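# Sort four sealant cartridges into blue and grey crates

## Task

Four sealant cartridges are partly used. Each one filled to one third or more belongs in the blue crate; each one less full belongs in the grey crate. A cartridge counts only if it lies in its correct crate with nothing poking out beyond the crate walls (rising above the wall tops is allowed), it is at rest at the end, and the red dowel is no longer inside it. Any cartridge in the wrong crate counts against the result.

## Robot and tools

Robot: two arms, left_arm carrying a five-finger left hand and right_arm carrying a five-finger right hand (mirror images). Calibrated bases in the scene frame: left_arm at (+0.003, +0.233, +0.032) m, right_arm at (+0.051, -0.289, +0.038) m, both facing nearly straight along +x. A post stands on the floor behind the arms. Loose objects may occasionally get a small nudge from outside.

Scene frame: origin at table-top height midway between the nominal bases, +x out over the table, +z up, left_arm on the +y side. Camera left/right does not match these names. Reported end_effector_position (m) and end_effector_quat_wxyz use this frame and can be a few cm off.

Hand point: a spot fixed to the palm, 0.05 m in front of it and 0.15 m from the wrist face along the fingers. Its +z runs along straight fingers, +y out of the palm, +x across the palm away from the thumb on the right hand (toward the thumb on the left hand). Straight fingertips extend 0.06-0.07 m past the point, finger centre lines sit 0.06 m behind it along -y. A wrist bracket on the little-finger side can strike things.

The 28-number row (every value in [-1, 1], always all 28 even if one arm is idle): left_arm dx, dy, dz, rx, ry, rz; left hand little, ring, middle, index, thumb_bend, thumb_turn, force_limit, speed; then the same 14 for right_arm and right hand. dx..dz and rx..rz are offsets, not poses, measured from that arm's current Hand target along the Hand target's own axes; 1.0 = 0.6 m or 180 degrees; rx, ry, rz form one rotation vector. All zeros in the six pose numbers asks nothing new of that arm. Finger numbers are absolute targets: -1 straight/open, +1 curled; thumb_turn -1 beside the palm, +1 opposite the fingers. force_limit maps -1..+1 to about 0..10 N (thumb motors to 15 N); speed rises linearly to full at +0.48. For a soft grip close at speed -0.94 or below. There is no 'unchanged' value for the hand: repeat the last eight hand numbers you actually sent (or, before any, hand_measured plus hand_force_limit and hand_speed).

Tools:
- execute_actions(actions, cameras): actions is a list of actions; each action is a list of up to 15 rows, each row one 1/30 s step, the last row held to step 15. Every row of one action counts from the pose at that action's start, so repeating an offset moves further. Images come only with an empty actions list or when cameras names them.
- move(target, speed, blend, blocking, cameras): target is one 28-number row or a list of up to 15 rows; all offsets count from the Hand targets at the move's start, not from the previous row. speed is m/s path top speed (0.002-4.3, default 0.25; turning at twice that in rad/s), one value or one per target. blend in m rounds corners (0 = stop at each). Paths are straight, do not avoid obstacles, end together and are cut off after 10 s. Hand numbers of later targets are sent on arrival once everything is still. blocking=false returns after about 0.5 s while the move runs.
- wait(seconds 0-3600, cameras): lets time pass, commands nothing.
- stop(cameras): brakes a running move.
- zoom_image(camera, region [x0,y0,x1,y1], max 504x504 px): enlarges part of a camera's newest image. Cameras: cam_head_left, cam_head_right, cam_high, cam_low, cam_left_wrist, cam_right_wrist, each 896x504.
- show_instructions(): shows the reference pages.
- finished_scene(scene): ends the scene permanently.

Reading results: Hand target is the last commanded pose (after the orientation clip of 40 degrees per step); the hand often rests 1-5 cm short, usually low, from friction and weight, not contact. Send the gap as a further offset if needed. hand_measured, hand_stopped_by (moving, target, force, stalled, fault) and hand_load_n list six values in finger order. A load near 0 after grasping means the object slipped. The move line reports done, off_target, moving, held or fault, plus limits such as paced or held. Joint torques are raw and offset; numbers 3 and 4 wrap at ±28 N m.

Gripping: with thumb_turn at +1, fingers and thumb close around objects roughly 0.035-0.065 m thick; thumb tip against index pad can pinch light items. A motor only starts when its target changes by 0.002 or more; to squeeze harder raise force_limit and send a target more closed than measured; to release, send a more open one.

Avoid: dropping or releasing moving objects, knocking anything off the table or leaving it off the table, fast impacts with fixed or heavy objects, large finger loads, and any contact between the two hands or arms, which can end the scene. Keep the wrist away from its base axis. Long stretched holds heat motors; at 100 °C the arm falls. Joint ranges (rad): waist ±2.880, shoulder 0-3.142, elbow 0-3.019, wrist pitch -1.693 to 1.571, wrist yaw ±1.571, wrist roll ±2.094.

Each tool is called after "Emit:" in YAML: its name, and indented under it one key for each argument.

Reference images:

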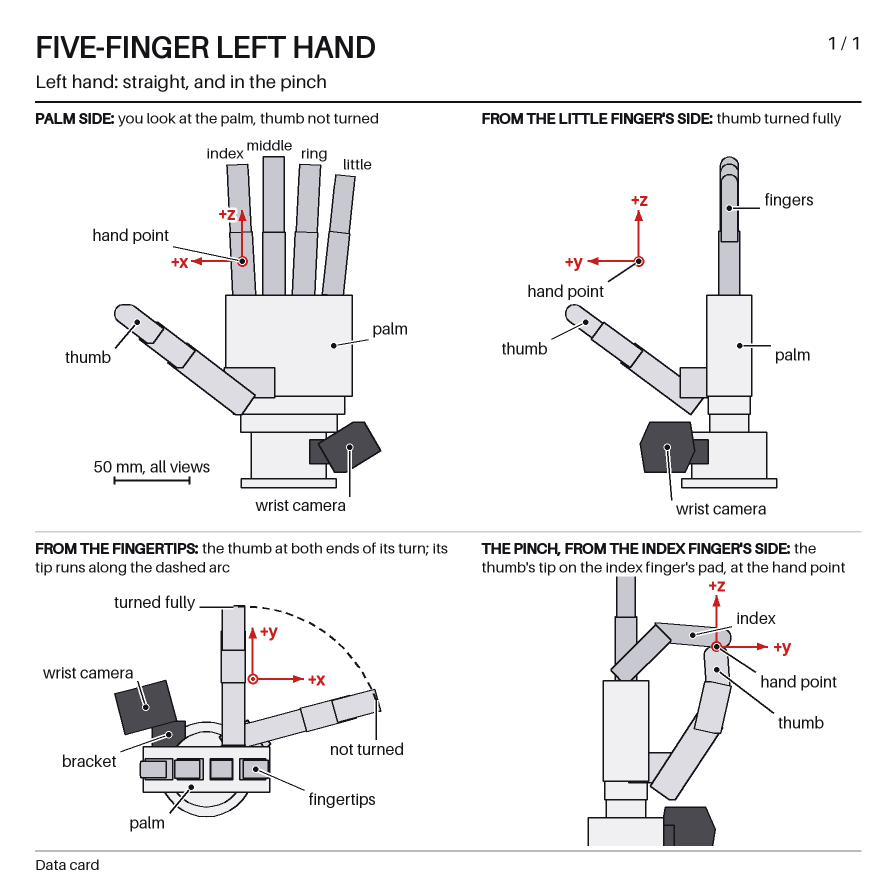

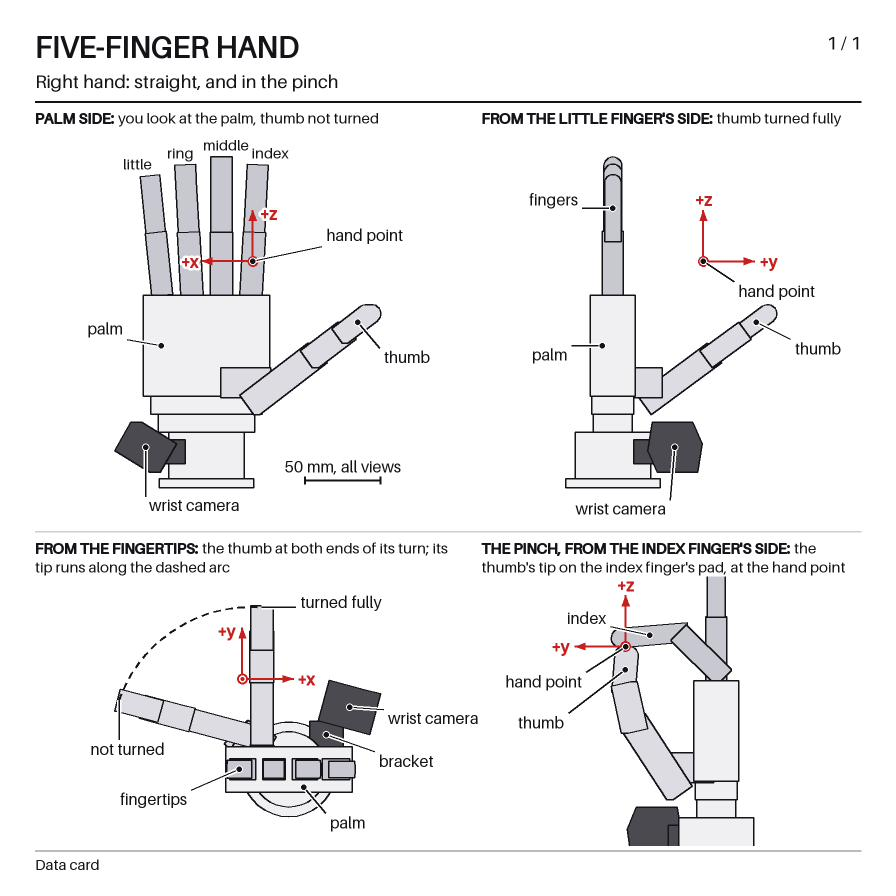

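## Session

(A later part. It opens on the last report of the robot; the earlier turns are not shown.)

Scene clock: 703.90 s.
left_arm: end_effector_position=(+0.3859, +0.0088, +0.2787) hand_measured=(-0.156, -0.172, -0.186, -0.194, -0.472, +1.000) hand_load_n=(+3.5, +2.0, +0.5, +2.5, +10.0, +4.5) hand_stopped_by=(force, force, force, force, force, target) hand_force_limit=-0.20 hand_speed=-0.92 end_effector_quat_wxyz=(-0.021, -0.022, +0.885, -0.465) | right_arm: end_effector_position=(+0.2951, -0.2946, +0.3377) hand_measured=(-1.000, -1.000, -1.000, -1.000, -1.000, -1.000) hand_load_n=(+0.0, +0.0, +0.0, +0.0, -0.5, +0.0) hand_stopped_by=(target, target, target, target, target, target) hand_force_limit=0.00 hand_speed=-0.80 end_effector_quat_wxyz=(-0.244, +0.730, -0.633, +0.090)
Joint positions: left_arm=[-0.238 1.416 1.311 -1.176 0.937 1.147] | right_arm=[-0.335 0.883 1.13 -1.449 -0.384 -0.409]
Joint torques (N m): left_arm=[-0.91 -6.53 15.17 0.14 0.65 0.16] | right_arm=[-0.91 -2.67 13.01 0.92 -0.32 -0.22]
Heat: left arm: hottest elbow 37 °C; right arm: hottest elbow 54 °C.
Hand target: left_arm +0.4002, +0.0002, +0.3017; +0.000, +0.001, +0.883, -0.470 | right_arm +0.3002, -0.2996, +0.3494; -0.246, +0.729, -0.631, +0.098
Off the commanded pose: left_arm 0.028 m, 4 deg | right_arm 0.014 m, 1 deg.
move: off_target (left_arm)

Emit:
move:
  target:
    - [-0.135,0.1125,-0.077,0,0,0,0.1,0.1,0.1,0.1,0.1,1,-0.2,-0.92,0,0,0,0,0,0,-1,-1,-1,-1,-1,-1,0,-0.8]
    - [-0.135,0.278,0.035,0,0,0,0.1,0.1,0.1,0.1,0.1,1,-0.2,-0.92,0,0,0,0,0,0,-1,-1,-1,-1,-1,-1,0,-0.8]
  cameras: ["cam_left_wrist","cam_high","cam_low"]
  speed: 0.12
  blend: 0.02

Scene clock: 711.50 s.
left_arm: end_effector_position=(+0.4771, +0.0725, +0.1510) hand_measured=(-0.156, -0.172, -0.186, -0.194, -0.472, +1.000) hand_load_n=(+3.5, +2.0, +0.5, +2.5, +10.0, +4.5) hand_stopped_by=(force, force, force, force, force, target) hand_force_limit=-0.20 hand_speed=-0.92 end_effector_quat_wxyz=(-0.009, -0.002, +0.884, -0.467) | right_arm: end_effector_position=(+0.2951, -0.2946, +0.3377) hand_measured=(-1.000, -1.000, -1.000, -1.000, -1.000, -1.000) hand_load_n=(+0.0, +0.0, +0.0, +0.0, +0.0, +0.0) hand_stopped_by=(target, target, target, target, target, target) hand_force_limit=0.00 hand_speed=-0.80 end_effector_quat_wxyz=(-0.244, +0.730, -0.633, +0.090)
Joint positions: left_arm=[-0.076 1.732 1.35 -1.117 0.97 1.463] | right_arm=[-0.335 0.883 1.13 -1.449 -0.384 -0.409]
Joint torques (N m): left_arm=[0.91 -9.88 8.61 0.66 0.88 0.12] | right_arm=[-0.97 -2.32 13.01 0.92 -0.33 -0.21]
Heat: left arm: hottest elbow 37 °C; right arm: hottest elbow 54 °C.
Hand target: left_arm +0.4814, +0.0758, +0.1516; +0.000, +0.001, +0.883, -0.470 | right_arm +0.3002, -0.2996, +0.3494; -0.246, +0.729, -0.631, +0.098
Off the commanded pose: left_arm 0.006 m, 1 deg | right_arm 0.014 m, 1 deg.
move: done
Images, in order (width x height): cam_high 896x504, cam_low 896x504, cam_left_wrist 896x504.

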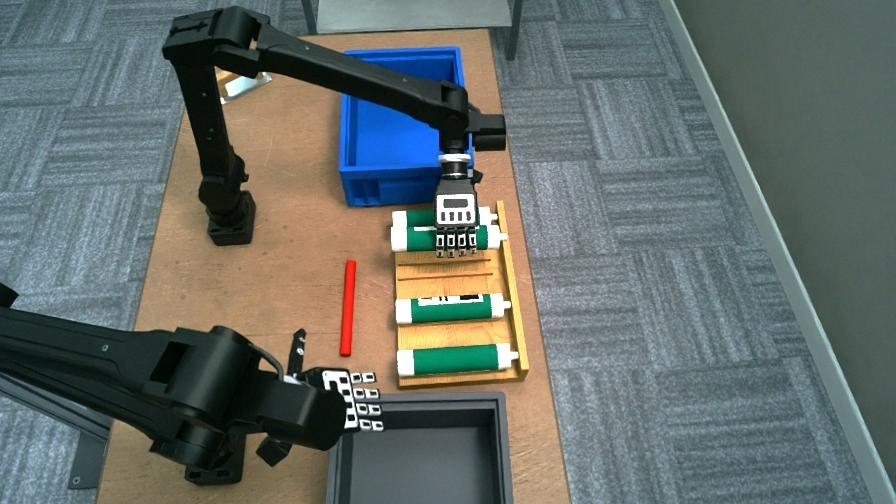

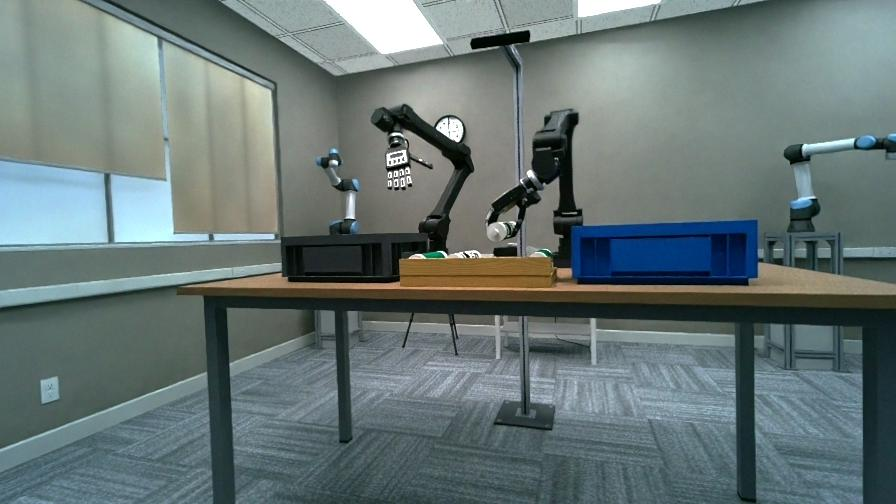

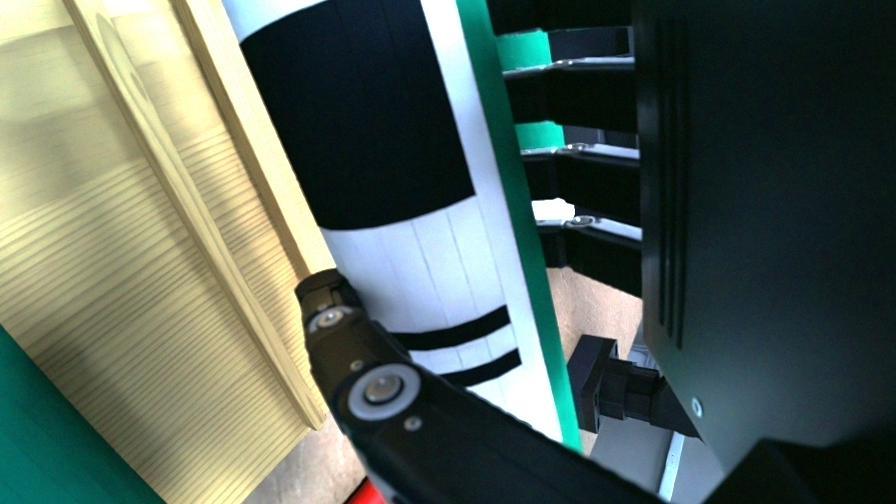

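Emit:
move:
  target: [-0.005,0.089,0.066,0,0,0,0.1,0.1,0.1,0.1,0.1,1,-0.2,-0.92,0,0,0,0,0,0,-1,-1,-1,-1,-1,-1,0,-0.8]
  cameras: ["cam_left_wrist","cam_high","cam_low"]
  speed: 0.06

Emit:
zoom_image:
  camera: "cam_low"
  region: [450, 180, 590, 275]

Scene clock: 718.07 s.
left_arm: end_effector_position=(+0.4837, +0.0718, +0.0888) hand_measured=(-0.156, -0.172, -0.186, -0.194, -0.472, +1.000) hand_load_n=(+2.5, +1.5, +0.5, +3.0, +8.5, +3.0) hand_stopped_by=(force, force, force, force, force, target) hand_force_limit=-0.20 hand_speed=-0.92 end_effector_quat_wxyz=(-0.001, +0.003, +0.884, -0.468) | right_arm: end_effector_position=(+0.2951, -0.2946, +0.3377) hand_measured=(-1.000, -1.000, -1.000, -1.000, -1.000, -1.000) hand_load_n=(+0.0, +0.0, +0.0, +0.0, +0.0, +0.0) hand_stopped_by=(target, target, target, target, target, target) hand_force_limit=0.00 hand_speed=-0.80 end_effector_quat_wxyz=(-0.244, +0.730, -0.633, +0.090)
Joint positions: left_arm=[-0.076 1.808 1.277 -0.949 0.972 1.463] | right_arm=[-0.335 0.883 1.13 -1.449 -0.384 -0.409]
Joint torques (N m): left_arm=[0.67 -9.58 7.69 0.84 0.81 0.01] | right_arm=[-0.85 -2.78 13.01 0.98 -0.3 -0.17]
Heat: left arm: hottest elbow 37 °C; right arm: hottest elbow 54 °C.
Hand target: left_arm +0.4845, +0.0728, +0.0852; +0.000, +0.001, +0.883, -0.470 | right_arm +0.3002, -0.2996, +0.3494; -0.246, +0.729, -0.631, +0.098
Off the commanded pose: left_arm 0.004 m, 0 deg | right_arm 0.014 m, 1 deg.
move: done
Images, in order (width x height): cam_high 896x504, cam_low 896x504, cam_left_wrist 896x504.

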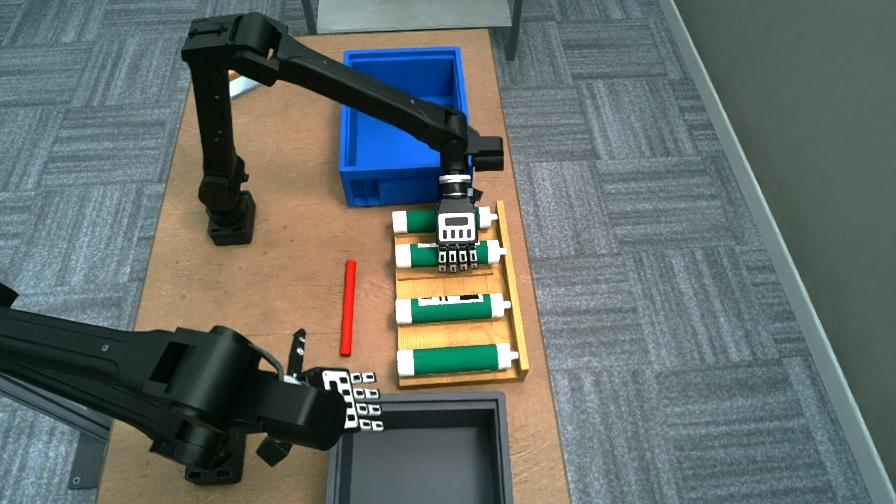

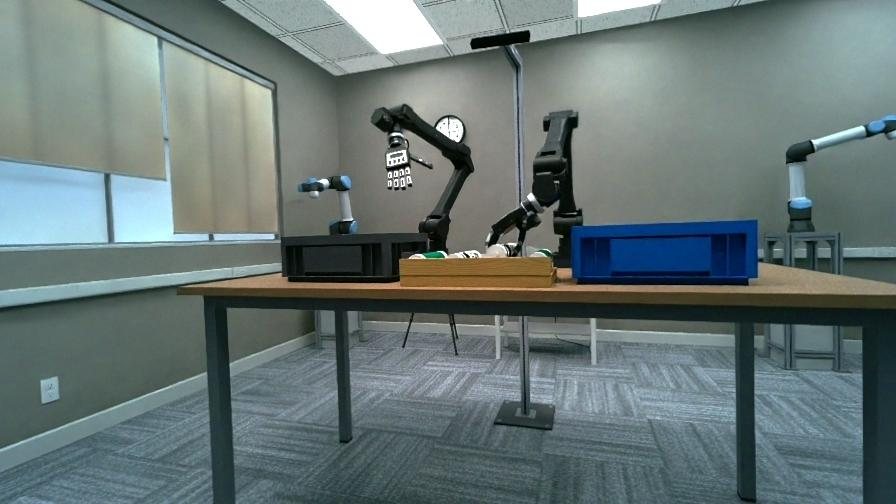

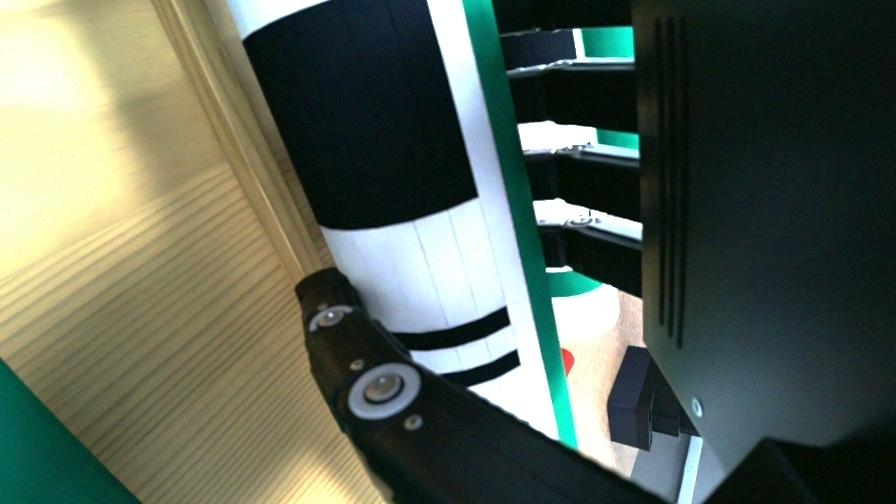

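Scaled by 3.600.

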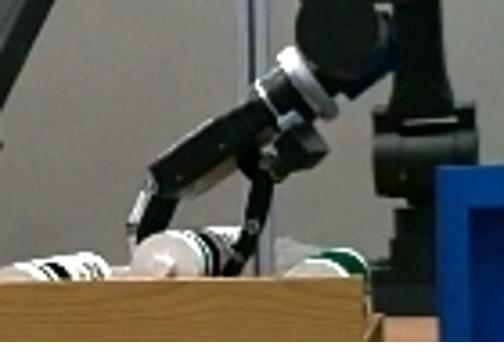

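Emit:
move:
  target: [0.006,0.0125,0.0122,0,0,0,0.1,0.1,0.1,0.1,0.1,1,-0.2,-0.92,0,0,0,0,0,0,-1,-1,-1,-1,-1,-1,0,-0.8]
  cameras: ["cam_left_wrist","cam_high","cam_low"]
  speed: 0.05

Emit:
zoom_image:
  camera: "cam_low"
  region: [450, 180, 590, 275]

Emit:
zoom_image:
  camera: "cam_high"
  region: [380, 190, 540, 300]

Scene clock: 726.03 s.
left_arm: end_effector_position=(+0.4828, +0.0719, +0.0806) hand_measured=(-0.156, -0.172, -0.186, -0.194, -0.472, +1.000) hand_load_n=(+0.5, +1.0, +0.5, +3.5, +7.0, +0.5) hand_stopped_by=(force, force, force, force, force, target) hand_force_limit=-0.20 hand_speed=-0.92 end_effector_quat_wxyz=(+0.005, +0.006, +0.883, -0.468) | right_arm: end_effector_position=(+0.2951, -0.2946, +0.3377) hand_measured=(-1.000, -1.000, -1.000, -1.000, -1.000, -1.000) hand_load_n=(+0.0, +0.0, +0.0, +0.0, +0.0, +0.0) hand_stopped_by=(target, target, target, target, target, target) hand_force_limit=0.00 hand_speed=-0.80 end_effector_quat_wxyz=(-0.244, +0.730, -0.633, +0.090)
Joint positions: left_arm=[-0.076 1.811 1.256 -0.912 0.972 1.463] | right_arm=[-0.335 0.883 1.13 -1.449 -0.384 -0.409]
Joint torques (N m): left_arm=[0.15 -9.23 7.31 0.65 0.8 -0.04] | right_arm=[-0.79 -2.84 13.09 1.03 -0.34 -0.2]
Heat: left arm: hottest elbow 37 °C; right arm: hottest elbow 54 °C.
Hand target: left_arm +0.4809, +0.0709, +0.0748; +0.000, +0.001, +0.883, -0.470 | right_arm +0.3002, -0.2996, +0.3494; -0.246, +0.729, -0.631, +0.098
Off the commanded pose: left_arm 0.006 m, 1 deg | right_arm 0.014 m, 1 deg.
move: done
Images, in order (width x height): cam_high 896x504, cam_low 896x504, cam_left_wrist 896x504.

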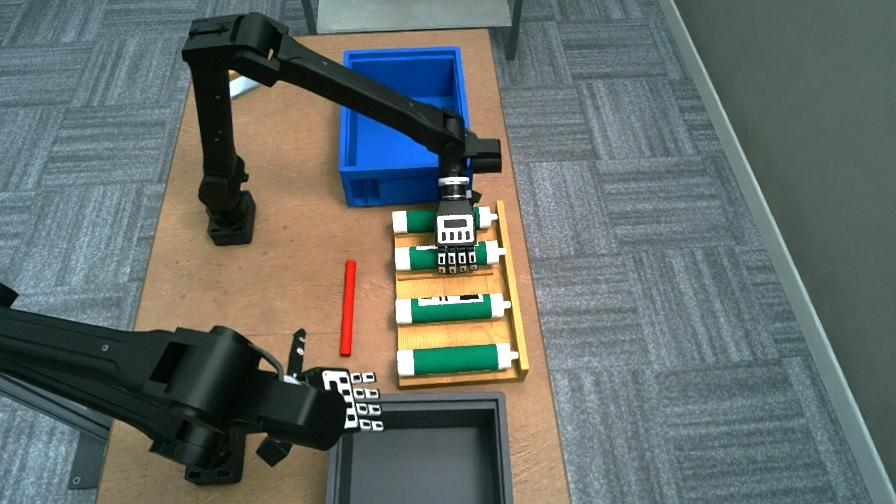

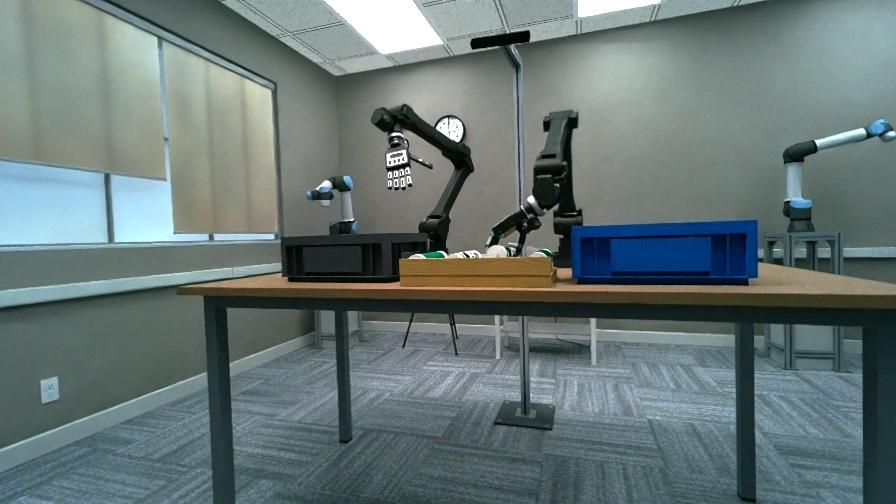

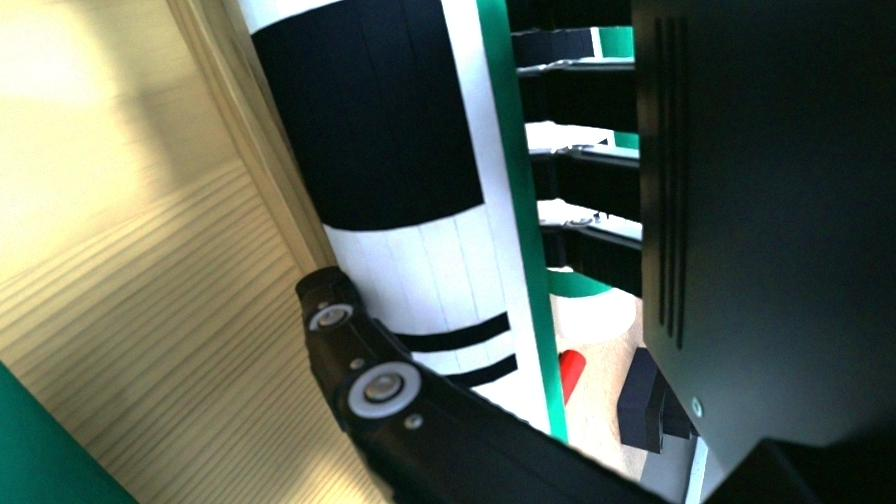

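Scaled by 3.600.

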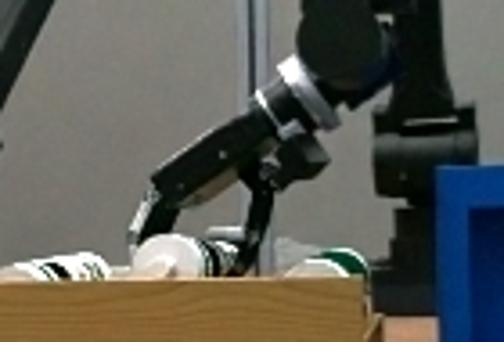

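Scaled by 3.150.

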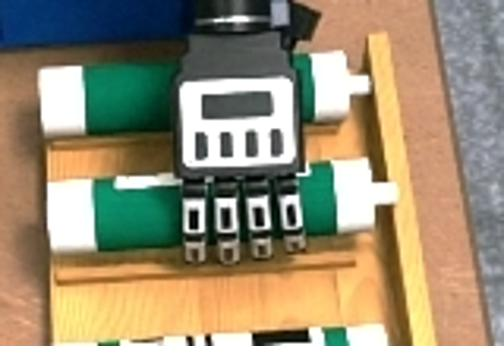

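Emit:
move:
  target: [0.025,-0.035,-0.0235,0,0,0,0.1,0.1,0.1,0.1,0.1,1,-0.2,-0.92,0,0,0,0,0,0,-1,-1,-1,-1,-1,-1,0,-0.8]
  cameras: ["cam_left_wrist","cam_high","cam_low"]
  speed: 0.05

Emit:
zoom_image:
  camera: "cam_low"
  region: [450, 180, 590, 275]

Emit:
zoom_image:
  camera: "cam_high"
  region: [380, 190, 540, 300]

Scene clock: 735.03 s.
left_arm: end_effector_position=(+0.4681, +0.0727, +0.0897) hand_measured=(-0.156, -0.172, -0.186, -0.194, -0.472, +1.000) hand_load_n=(+0.5, +1.0, +0.5, +3.5, +7.0, +0.0) hand_stopped_by=(force, force, force, force, force, target) hand_force_limit=-0.20 hand_speed=-0.92 end_effector_quat_wxyz=(-0.003, -0.001, +0.884, -0.468) | right_arm: end_effector_position=(+0.2951, -0.2946, +0.3377) hand_measured=(-1.000, -1.000, -1.000, -1.000, -1.000, -1.000) hand_load_n=(+0.0, +0.0, +0.0, +0.0, +0.0, +0.0) hand_stopped_by=(target, target, target, target, target, target) hand_force_limit=0.00 hand_speed=-0.80 end_effector_quat_wxyz=(-0.244, +0.730, -0.633, +0.090)
Joint positions: left_arm=[-0.076 1.774 1.229 -0.936 0.972 1.456] | right_arm=[-0.335 0.883 1.13 -1.449 -0.384 -0.409]
Joint torques (N m): left_arm=[-0.09 -11.28 7.77 -0.1 0.8 0] | right_arm=[-1.03 -2.2 12.9 0.85 -0.32 -0.2]
Heat: left arm: hottest elbow 36 °C; right arm: hottest elbow 54 °C.
Hand target: left_arm +0.4658, +0.0709, +0.1000; +0.000, +0.000, +0.883, -0.470 | right_arm +0.3002, -0.2996, +0.3494; -0.246, +0.729, -0.631, +0.098
Off the commanded pose: left_arm 0.011 m, 0 deg | right_arm 0.014 m, 1 deg.
move: off_target (left_arm)
Images, in order (width x height): cam_high 896x504, cam_low 896x504, cam_left_wrist 896x504.

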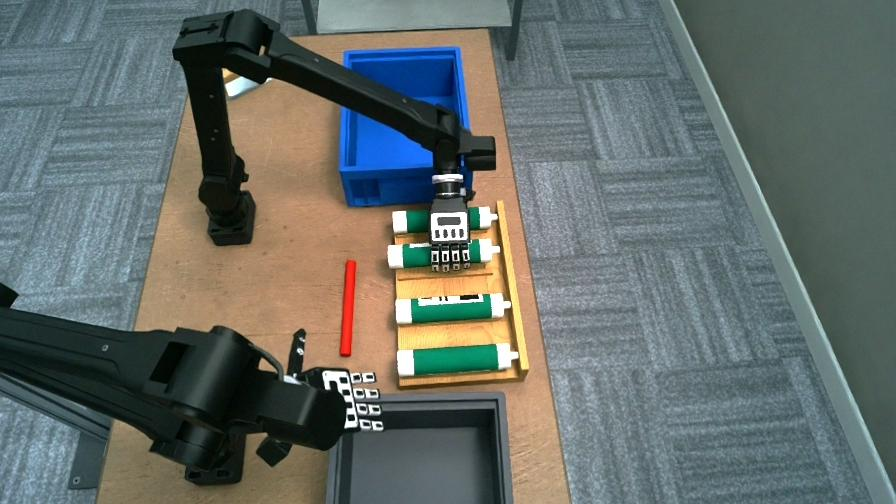

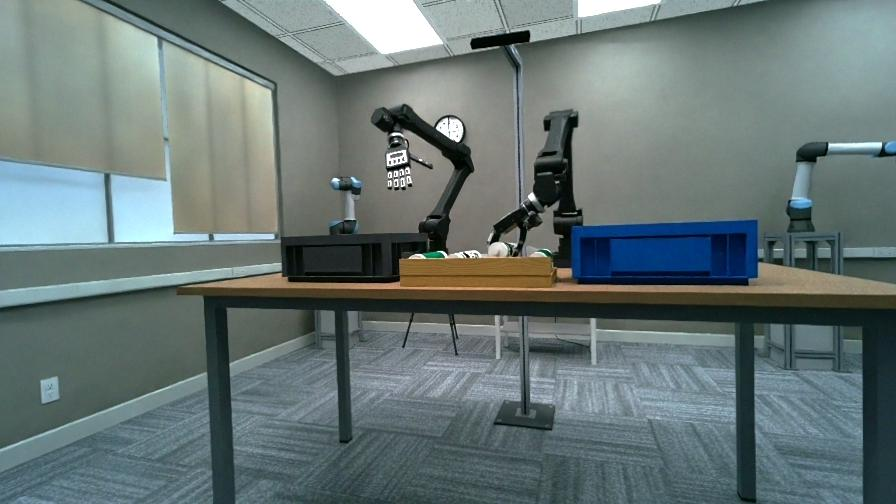

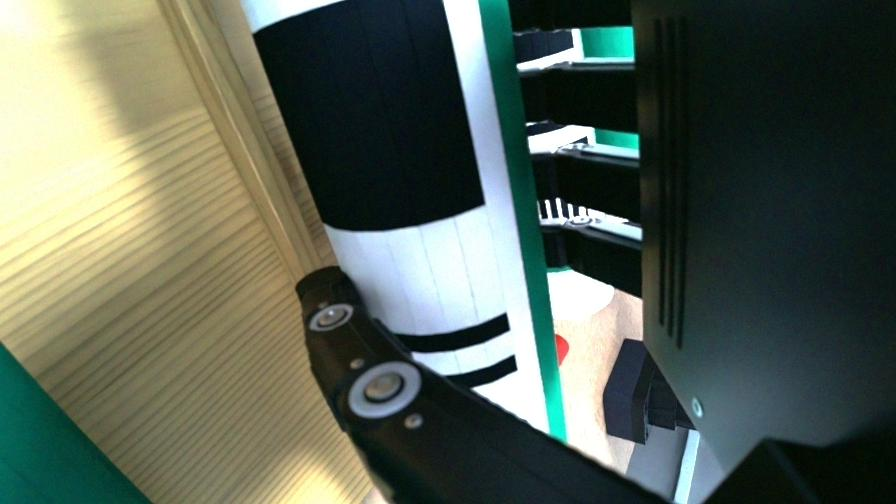

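Scaled by 3.600.

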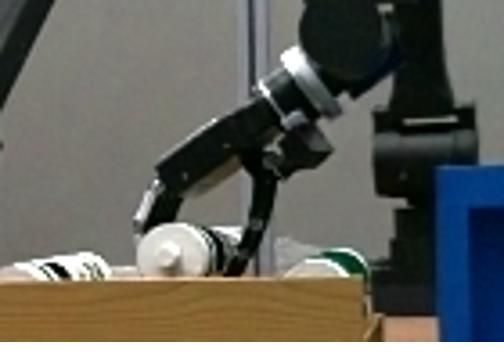

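Scaled by 3.150.

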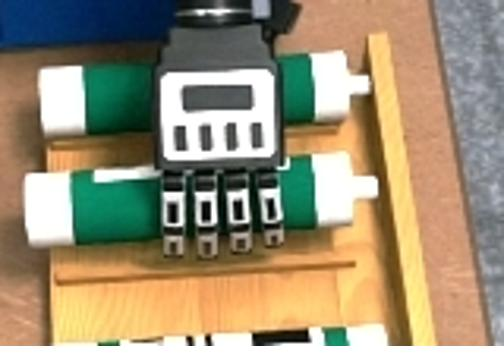

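Emit:
move:
  target: [-0.0067,0.0493,0.0373,0,0,0,0.1,0.1,0.1,0.1,0.1,1,-0.2,-0.92,0,0,0,0,0,0,-1,-1,-1,-1,-1,-1,0,-0.8]
  cameras: ["cam_left_wrist","cam_high","cam_low"]
  speed: 0.04

Emit:
zoom_image:
  camera: "cam_low"
  region: [450, 180, 590, 275]

Emit:
zoom_image:
  camera: "cam_high"
  region: [380, 190, 540, 300]

Scene clock: 743.73 s.
left_arm: end_effector_position=(+0.4693, +0.0716, +0.0710) hand_measured=(-0.156, -0.172, -0.186, -0.194, -0.472, +1.000) hand_load_n=(+1.0, +0.0, +0.0, +1.5, +6.5, +1.0) hand_stopped_by=(force, force, force, force, force, target) hand_force_limit=-0.20 hand_speed=-0.92 end_effector_quat_wxyz=(-0.001, -0.005, +0.882, -0.470) | right_arm: end_effector_position=(+0.2951, -0.2946, +0.3377) hand_measured=(-1.000, -1.000, -1.000, -1.000, -1.000, -1.000) hand_load_n=(+0.0, +0.0, +0.0, +0.0, -0.5, +0.0) hand_stopped_by=(target, target, target, target, target, target) hand_force_limit=0.00 hand_speed=-0.80 end_effector_quat_wxyz=(-0.244, +0.730, -0.633, +0.090)
Joint positions: left_arm=[-0.076 1.8 1.207 -0.875 0.976 1.44] | right_arm=[-0.335 0.883 1.13 -1.449 -0.384 -0.409]
Joint torques (N m): left_arm=[-0.38 -8.59 7.21 1.18 0.63 0.05] | right_arm=[-0.85 -2.61 13.01 0.91 -0.33 -0.2]
Heat: left arm: hottest elbow 36 °C; right arm: hottest elbow 54 °C.
Hand target: left_arm +0.4699, +0.0688, +0.0630; +0.000, +0.001, +0.883, -0.470 | right_arm +0.3002, -0.2996, +0.3494; -0.246, +0.729, -0.631, +0.098
Off the commanded pose: left_arm 0.008 m, 1 deg | right_arm 0.014 m, 1 deg.
move: done
Images, in order (width x height): cam_high 896x504, cam_low 896x504, cam_left_wrist 896x504.

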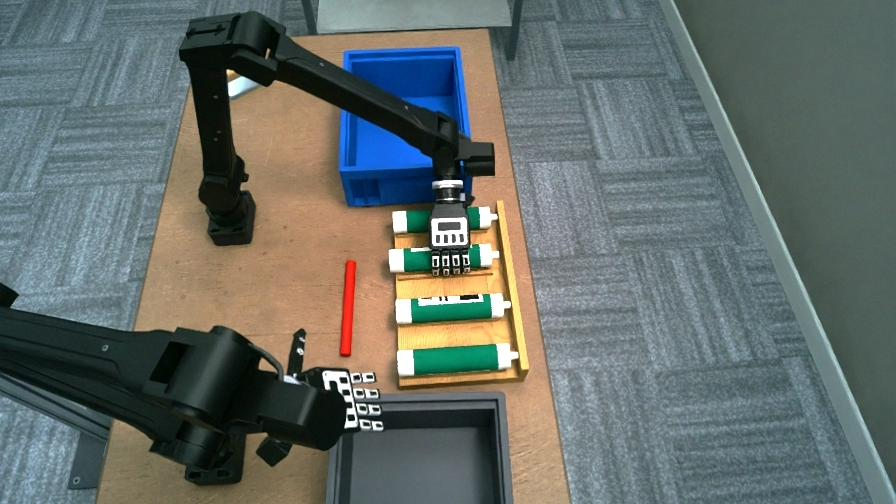

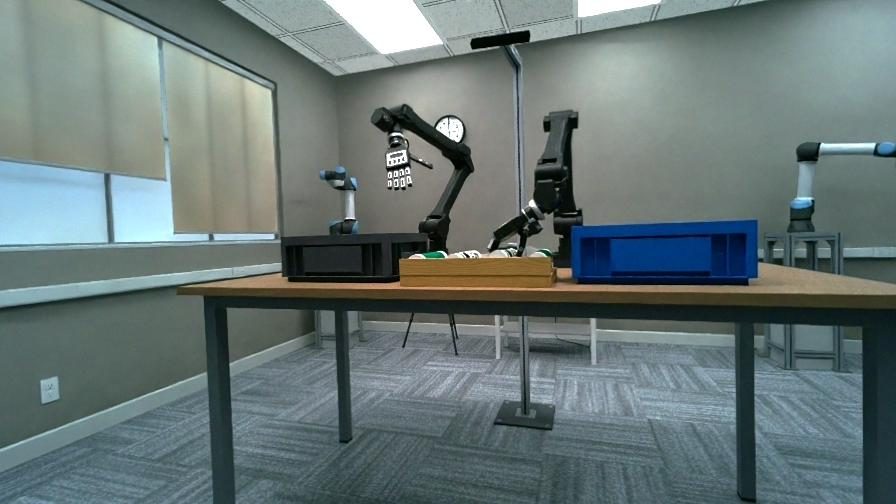

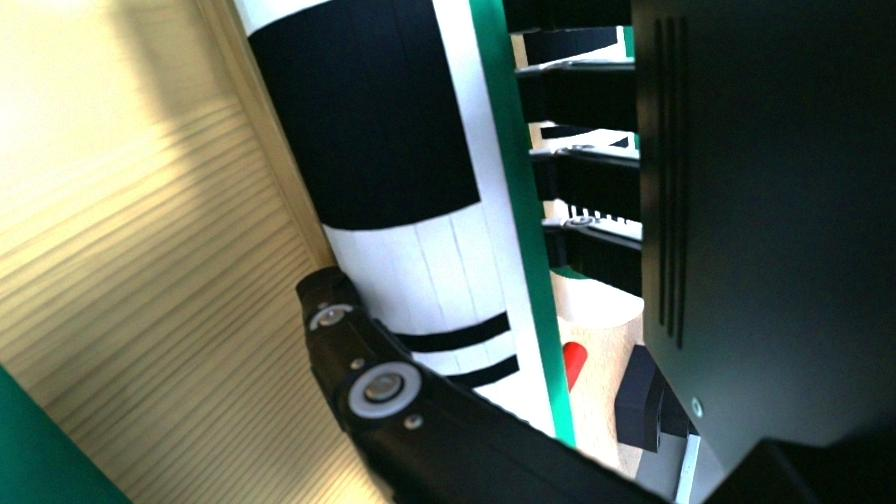

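Scaled by 3.600.

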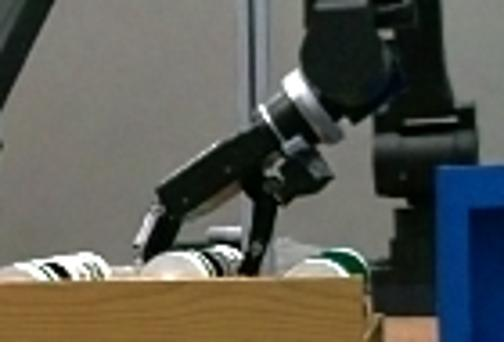

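Scaled by 3.150.

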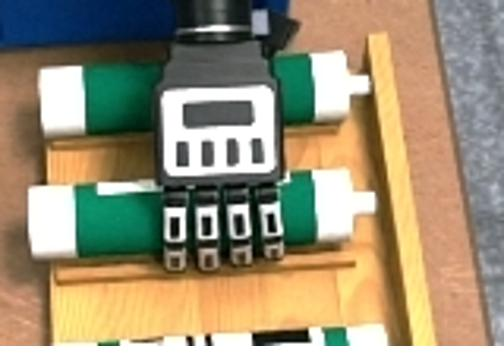

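Emit:
move:
  target: [0,0.0083,0.0056,0,0,0,0.1,0.1,0.1,0.1,0.1,1,-0.2,-0.92,0,0,0,0,0,0,-1,-1,-1,-1,-1,-1,0,-0.8]
  cameras: ["cam_left_wrist","cam_high","cam_low"]
  speed: 0.04

Emit:
zoom_image:
  camera: "cam_high"
  region: [380, 190, 540, 300]

Scene clock: 751.27 s.
left_arm: end_effector_position=(+0.4694, +0.0710, +0.0704) hand_measured=(-0.156, -0.172, -0.186, -0.194, -0.472, +1.000) hand_load_n=(+0.5, +0.0, +0.0, +0.5, +7.0, +1.5) hand_stopped_by=(force, force, force, force, force, target) hand_force_limit=-0.20 hand_speed=-0.92 end_effector_quat_wxyz=(+0.000, -0.006, +0.882, -0.472) | right_arm: end_effector_position=(+0.2951, -0.2946, +0.3377) hand_measured=(-1.000, -1.000, -1.000, -1.000, -1.000, -1.000) hand_load_n=(+0.0, +0.0, -0.5, +0.0, +0.0, +0.0) hand_stopped_by=(target, target, target, target, target, target) hand_force_limit=0.00 hand_speed=-0.80 end_effector_quat_wxyz=(-0.244, +0.730, -0.633, +0.090)
Joint positions: left_arm=[-0.076 1.8 1.203 -0.866 0.979 1.433] | right_arm=[-0.335 0.883 1.13 -1.449 -0.384 -0.409]
Joint torques (N m): left_arm=[-0.38 -8.41 7.06 1.28 0.53 0.18] | right_arm=[-0.79 -2.37 13.07 0.95 -0.32 -0.19]
Heat: left arm: hottest elbow 35 °C; right arm: hottest elbow 54 °C.
Hand target: left_arm +0.4700, +0.0688, +0.0571; +0.000, +0.001, +0.883, -0.470 | right_arm +0.3002, -0.2996, +0.3494; -0.246, +0.729, -0.631, +0.098
Off the commanded pose: left_arm 0.014 m, 1 deg | right_arm 0.014 m, 1 deg.
move: off_target (left_arm)
Images, in order (width x height): cam_high 896x504, cam_low 896x504, cam_left_wrist 896x504.

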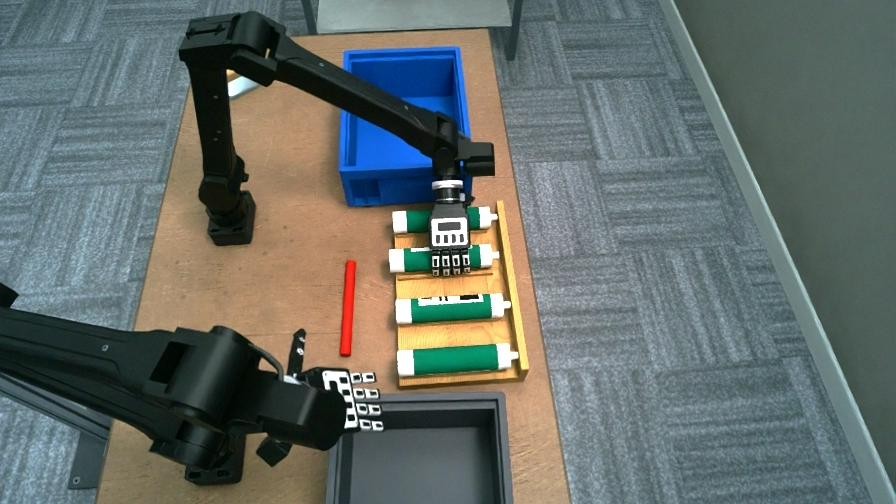

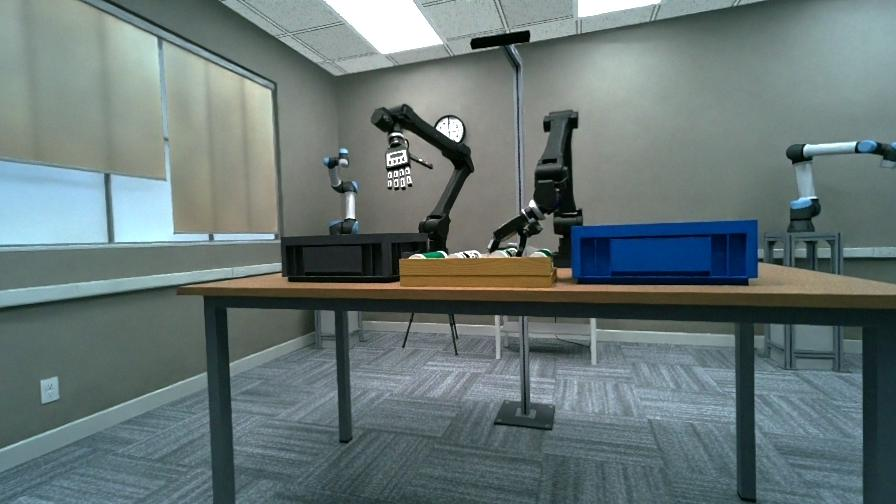

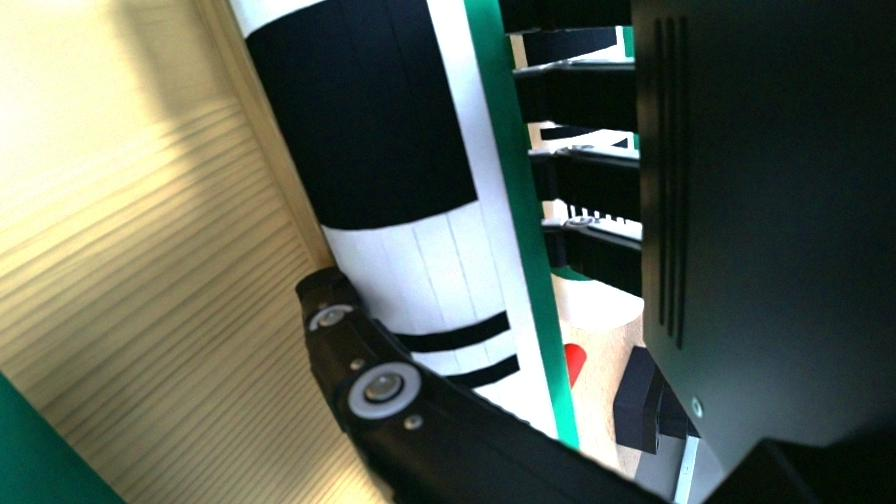

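Scaled by 3.150.

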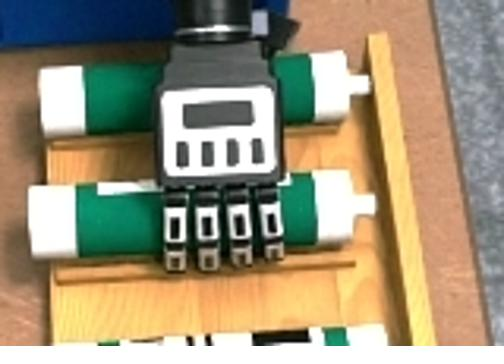

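Emit:
move:
  target: [0,-0.0075,0.011,0,0,0,0.1,0.1,0.1,0.1,0.1,1,-0.2,-0.92,0,0,0,0,0,0,-1,-1,-1,-1,-1,-1,0,-0.8]
  cameras: ["cam_high"]
  speed: 0.04

Emit:
zoom_image:
  camera: "cam_high"
  region: [380, 190, 540, 300]

Scene clock: 763.40 s.
left_arm: end_effector_position=(+0.4725, +0.0649, +0.0645) hand_measured=(-0.156, -0.172, -0.186, -0.194, -0.470, +1.000) hand_load_n=(+0.5, +0.0, +0.5, +2.0, +3.0, +0.5) hand_stopped_by=(force, force, force, force, force, target) hand_force_limit=-0.20 hand_speed=-0.92 end_effector_quat_wxyz=(+0.003, -0.004, +0.882, -0.471) | right_arm: end_effector_position=(+0.2951, -0.2946, +0.3377) hand_measured=(-1.000, -1.000, -1.000, -1.000, -1.000, -1.000) hand_load_n=(+0.0, +0.0, +0.0, +0.0, +0.0, -0.5) hand_stopped_by=(target, target, target, target, target, target) hand_force_limit=0.00 hand_speed=-0.80 end_effector_quat_wxyz=(-0.244, +0.730, -0.633, +0.090)
Joint positions: left_arm=[-0.089 1.809 1.199 -0.827 0.976 1.412] | right_arm=[-0.335 0.883 1.13 -1.449 -0.384 -0.409]
Joint torques (N m): left_arm=[-0.67 -9.05 7.06 0.75 0.56 0.09] | right_arm=[-0.91 -2.73 13 0.95 -0.34 -0.18]
Motor temperatures (°C): left_arm=[28 29 35 29 30 27] | right_arm=[31 28 55 26 30 27]
Heat: left arm: hottest elbow 35 °C; right arm: hottest elbow 55 °C.
Hand target: left_arm +0.4698, +0.0608, +0.0571; +0.000, +0.000, +0.883, -0.470 | right_arm +0.3002, -0.2996, +0.3494; -0.246, +0.729, -0.631, +0.098
Off the commanded pose: left_arm 0.009 m, 1 deg | right_arm 0.014 m, 1 deg.
move: done

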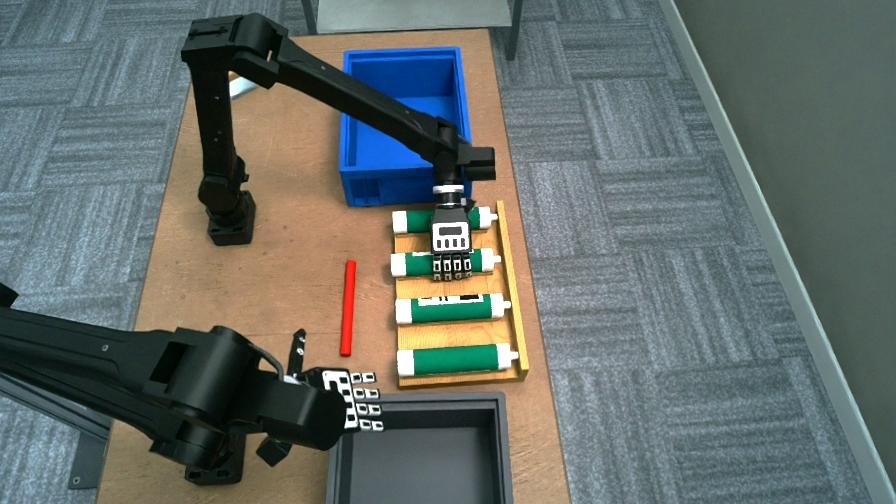

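Scaled by 3.150.

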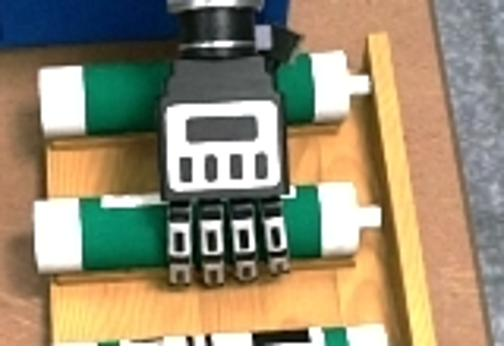

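Emit:
move:
  target: [0,0,0,0,0,0,-0.7,-0.7,-0.7,-0.7,-1,1,-0.2,-0.85,0,0,0,0,0,0,-1,-1,-1,-1,-1,-1,0,-0.8]
  cameras: ["cam_high","cam_left_wrist"]

Scene clock: 770.23 s.
left_arm: end_effector_position=(+0.4725, +0.0650, +0.0644) hand_measured=(-0.700, -0.700, -0.700, -0.700, -1.000, +1.000) hand_load_n=(+0.0, +0.0, +0.0, +0.0, +0.0, +0.0) hand_stopped_by=(target, target, target, target, target, target) hand_force_limit=-0.20 hand_speed=-0.85 end_effector_quat_wxyz=(+0.003, -0.004, +0.882, -0.471) | right_arm: end_effector_position=(+0.2951, -0.2946, +0.3377) hand_measured=(-1.000, -1.000, -1.000, -1.000, -1.000, -1.000) hand_load_n=(+0.0, +0.0, +0.0, +0.0, +0.0, +0.0) hand_stopped_by=(target, target, target, target, target, target) hand_force_limit=0.00 hand_speed=-0.80 end_effector_quat_wxyz=(-0.244, +0.730, -0.633, +0.090)
Joint positions: left_arm=[-0.089 1.809 1.199 -0.827 0.975 1.412] | right_arm=[-0.335 0.883 1.13 -1.449 -0.384 -0.409]
Joint torques (N m): left_arm=[-0.62 -9.05 7.06 0.75 0.58 0.08] | right_arm=[-0.79 -2.37 13 0.88 -0.32 -0.19]
Motor temperatures (°C): left_arm=[28 29 35 29 30 27] | right_arm=[31 28 55 26 30 27]
Heat: left arm: hottest elbow 35 °C; right arm: hottest elbow 55 °C.
Hand target: left_arm +0.4699, +0.0608, +0.0572; +0.000, +0.001, +0.883, -0.470 | right_arm +0.3002, -0.2996, +0.3494; -0.246, +0.729, -0.631, +0.098
Off the commanded pose: left_arm 0.009 m, 1 deg | right_arm 0.014 m, 1 deg.
move: done

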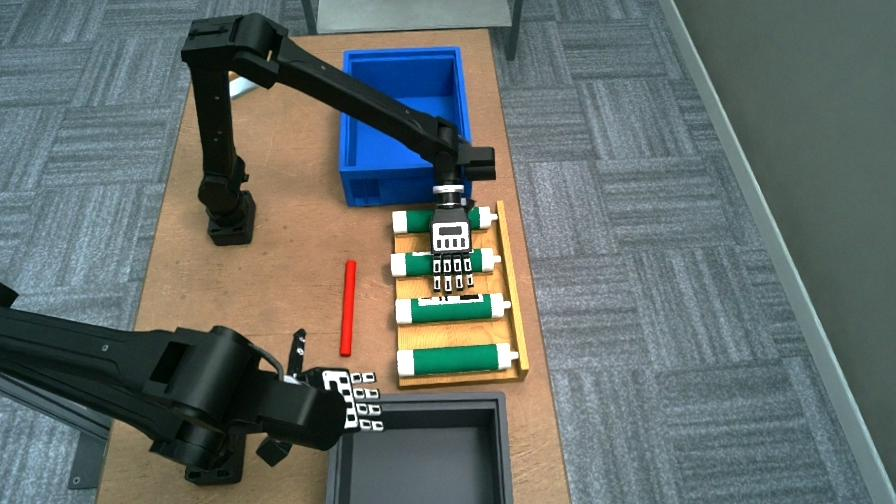

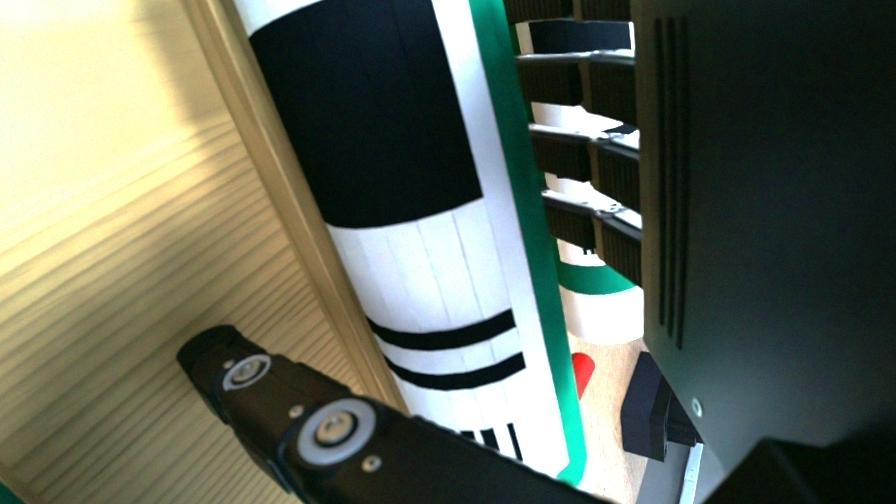

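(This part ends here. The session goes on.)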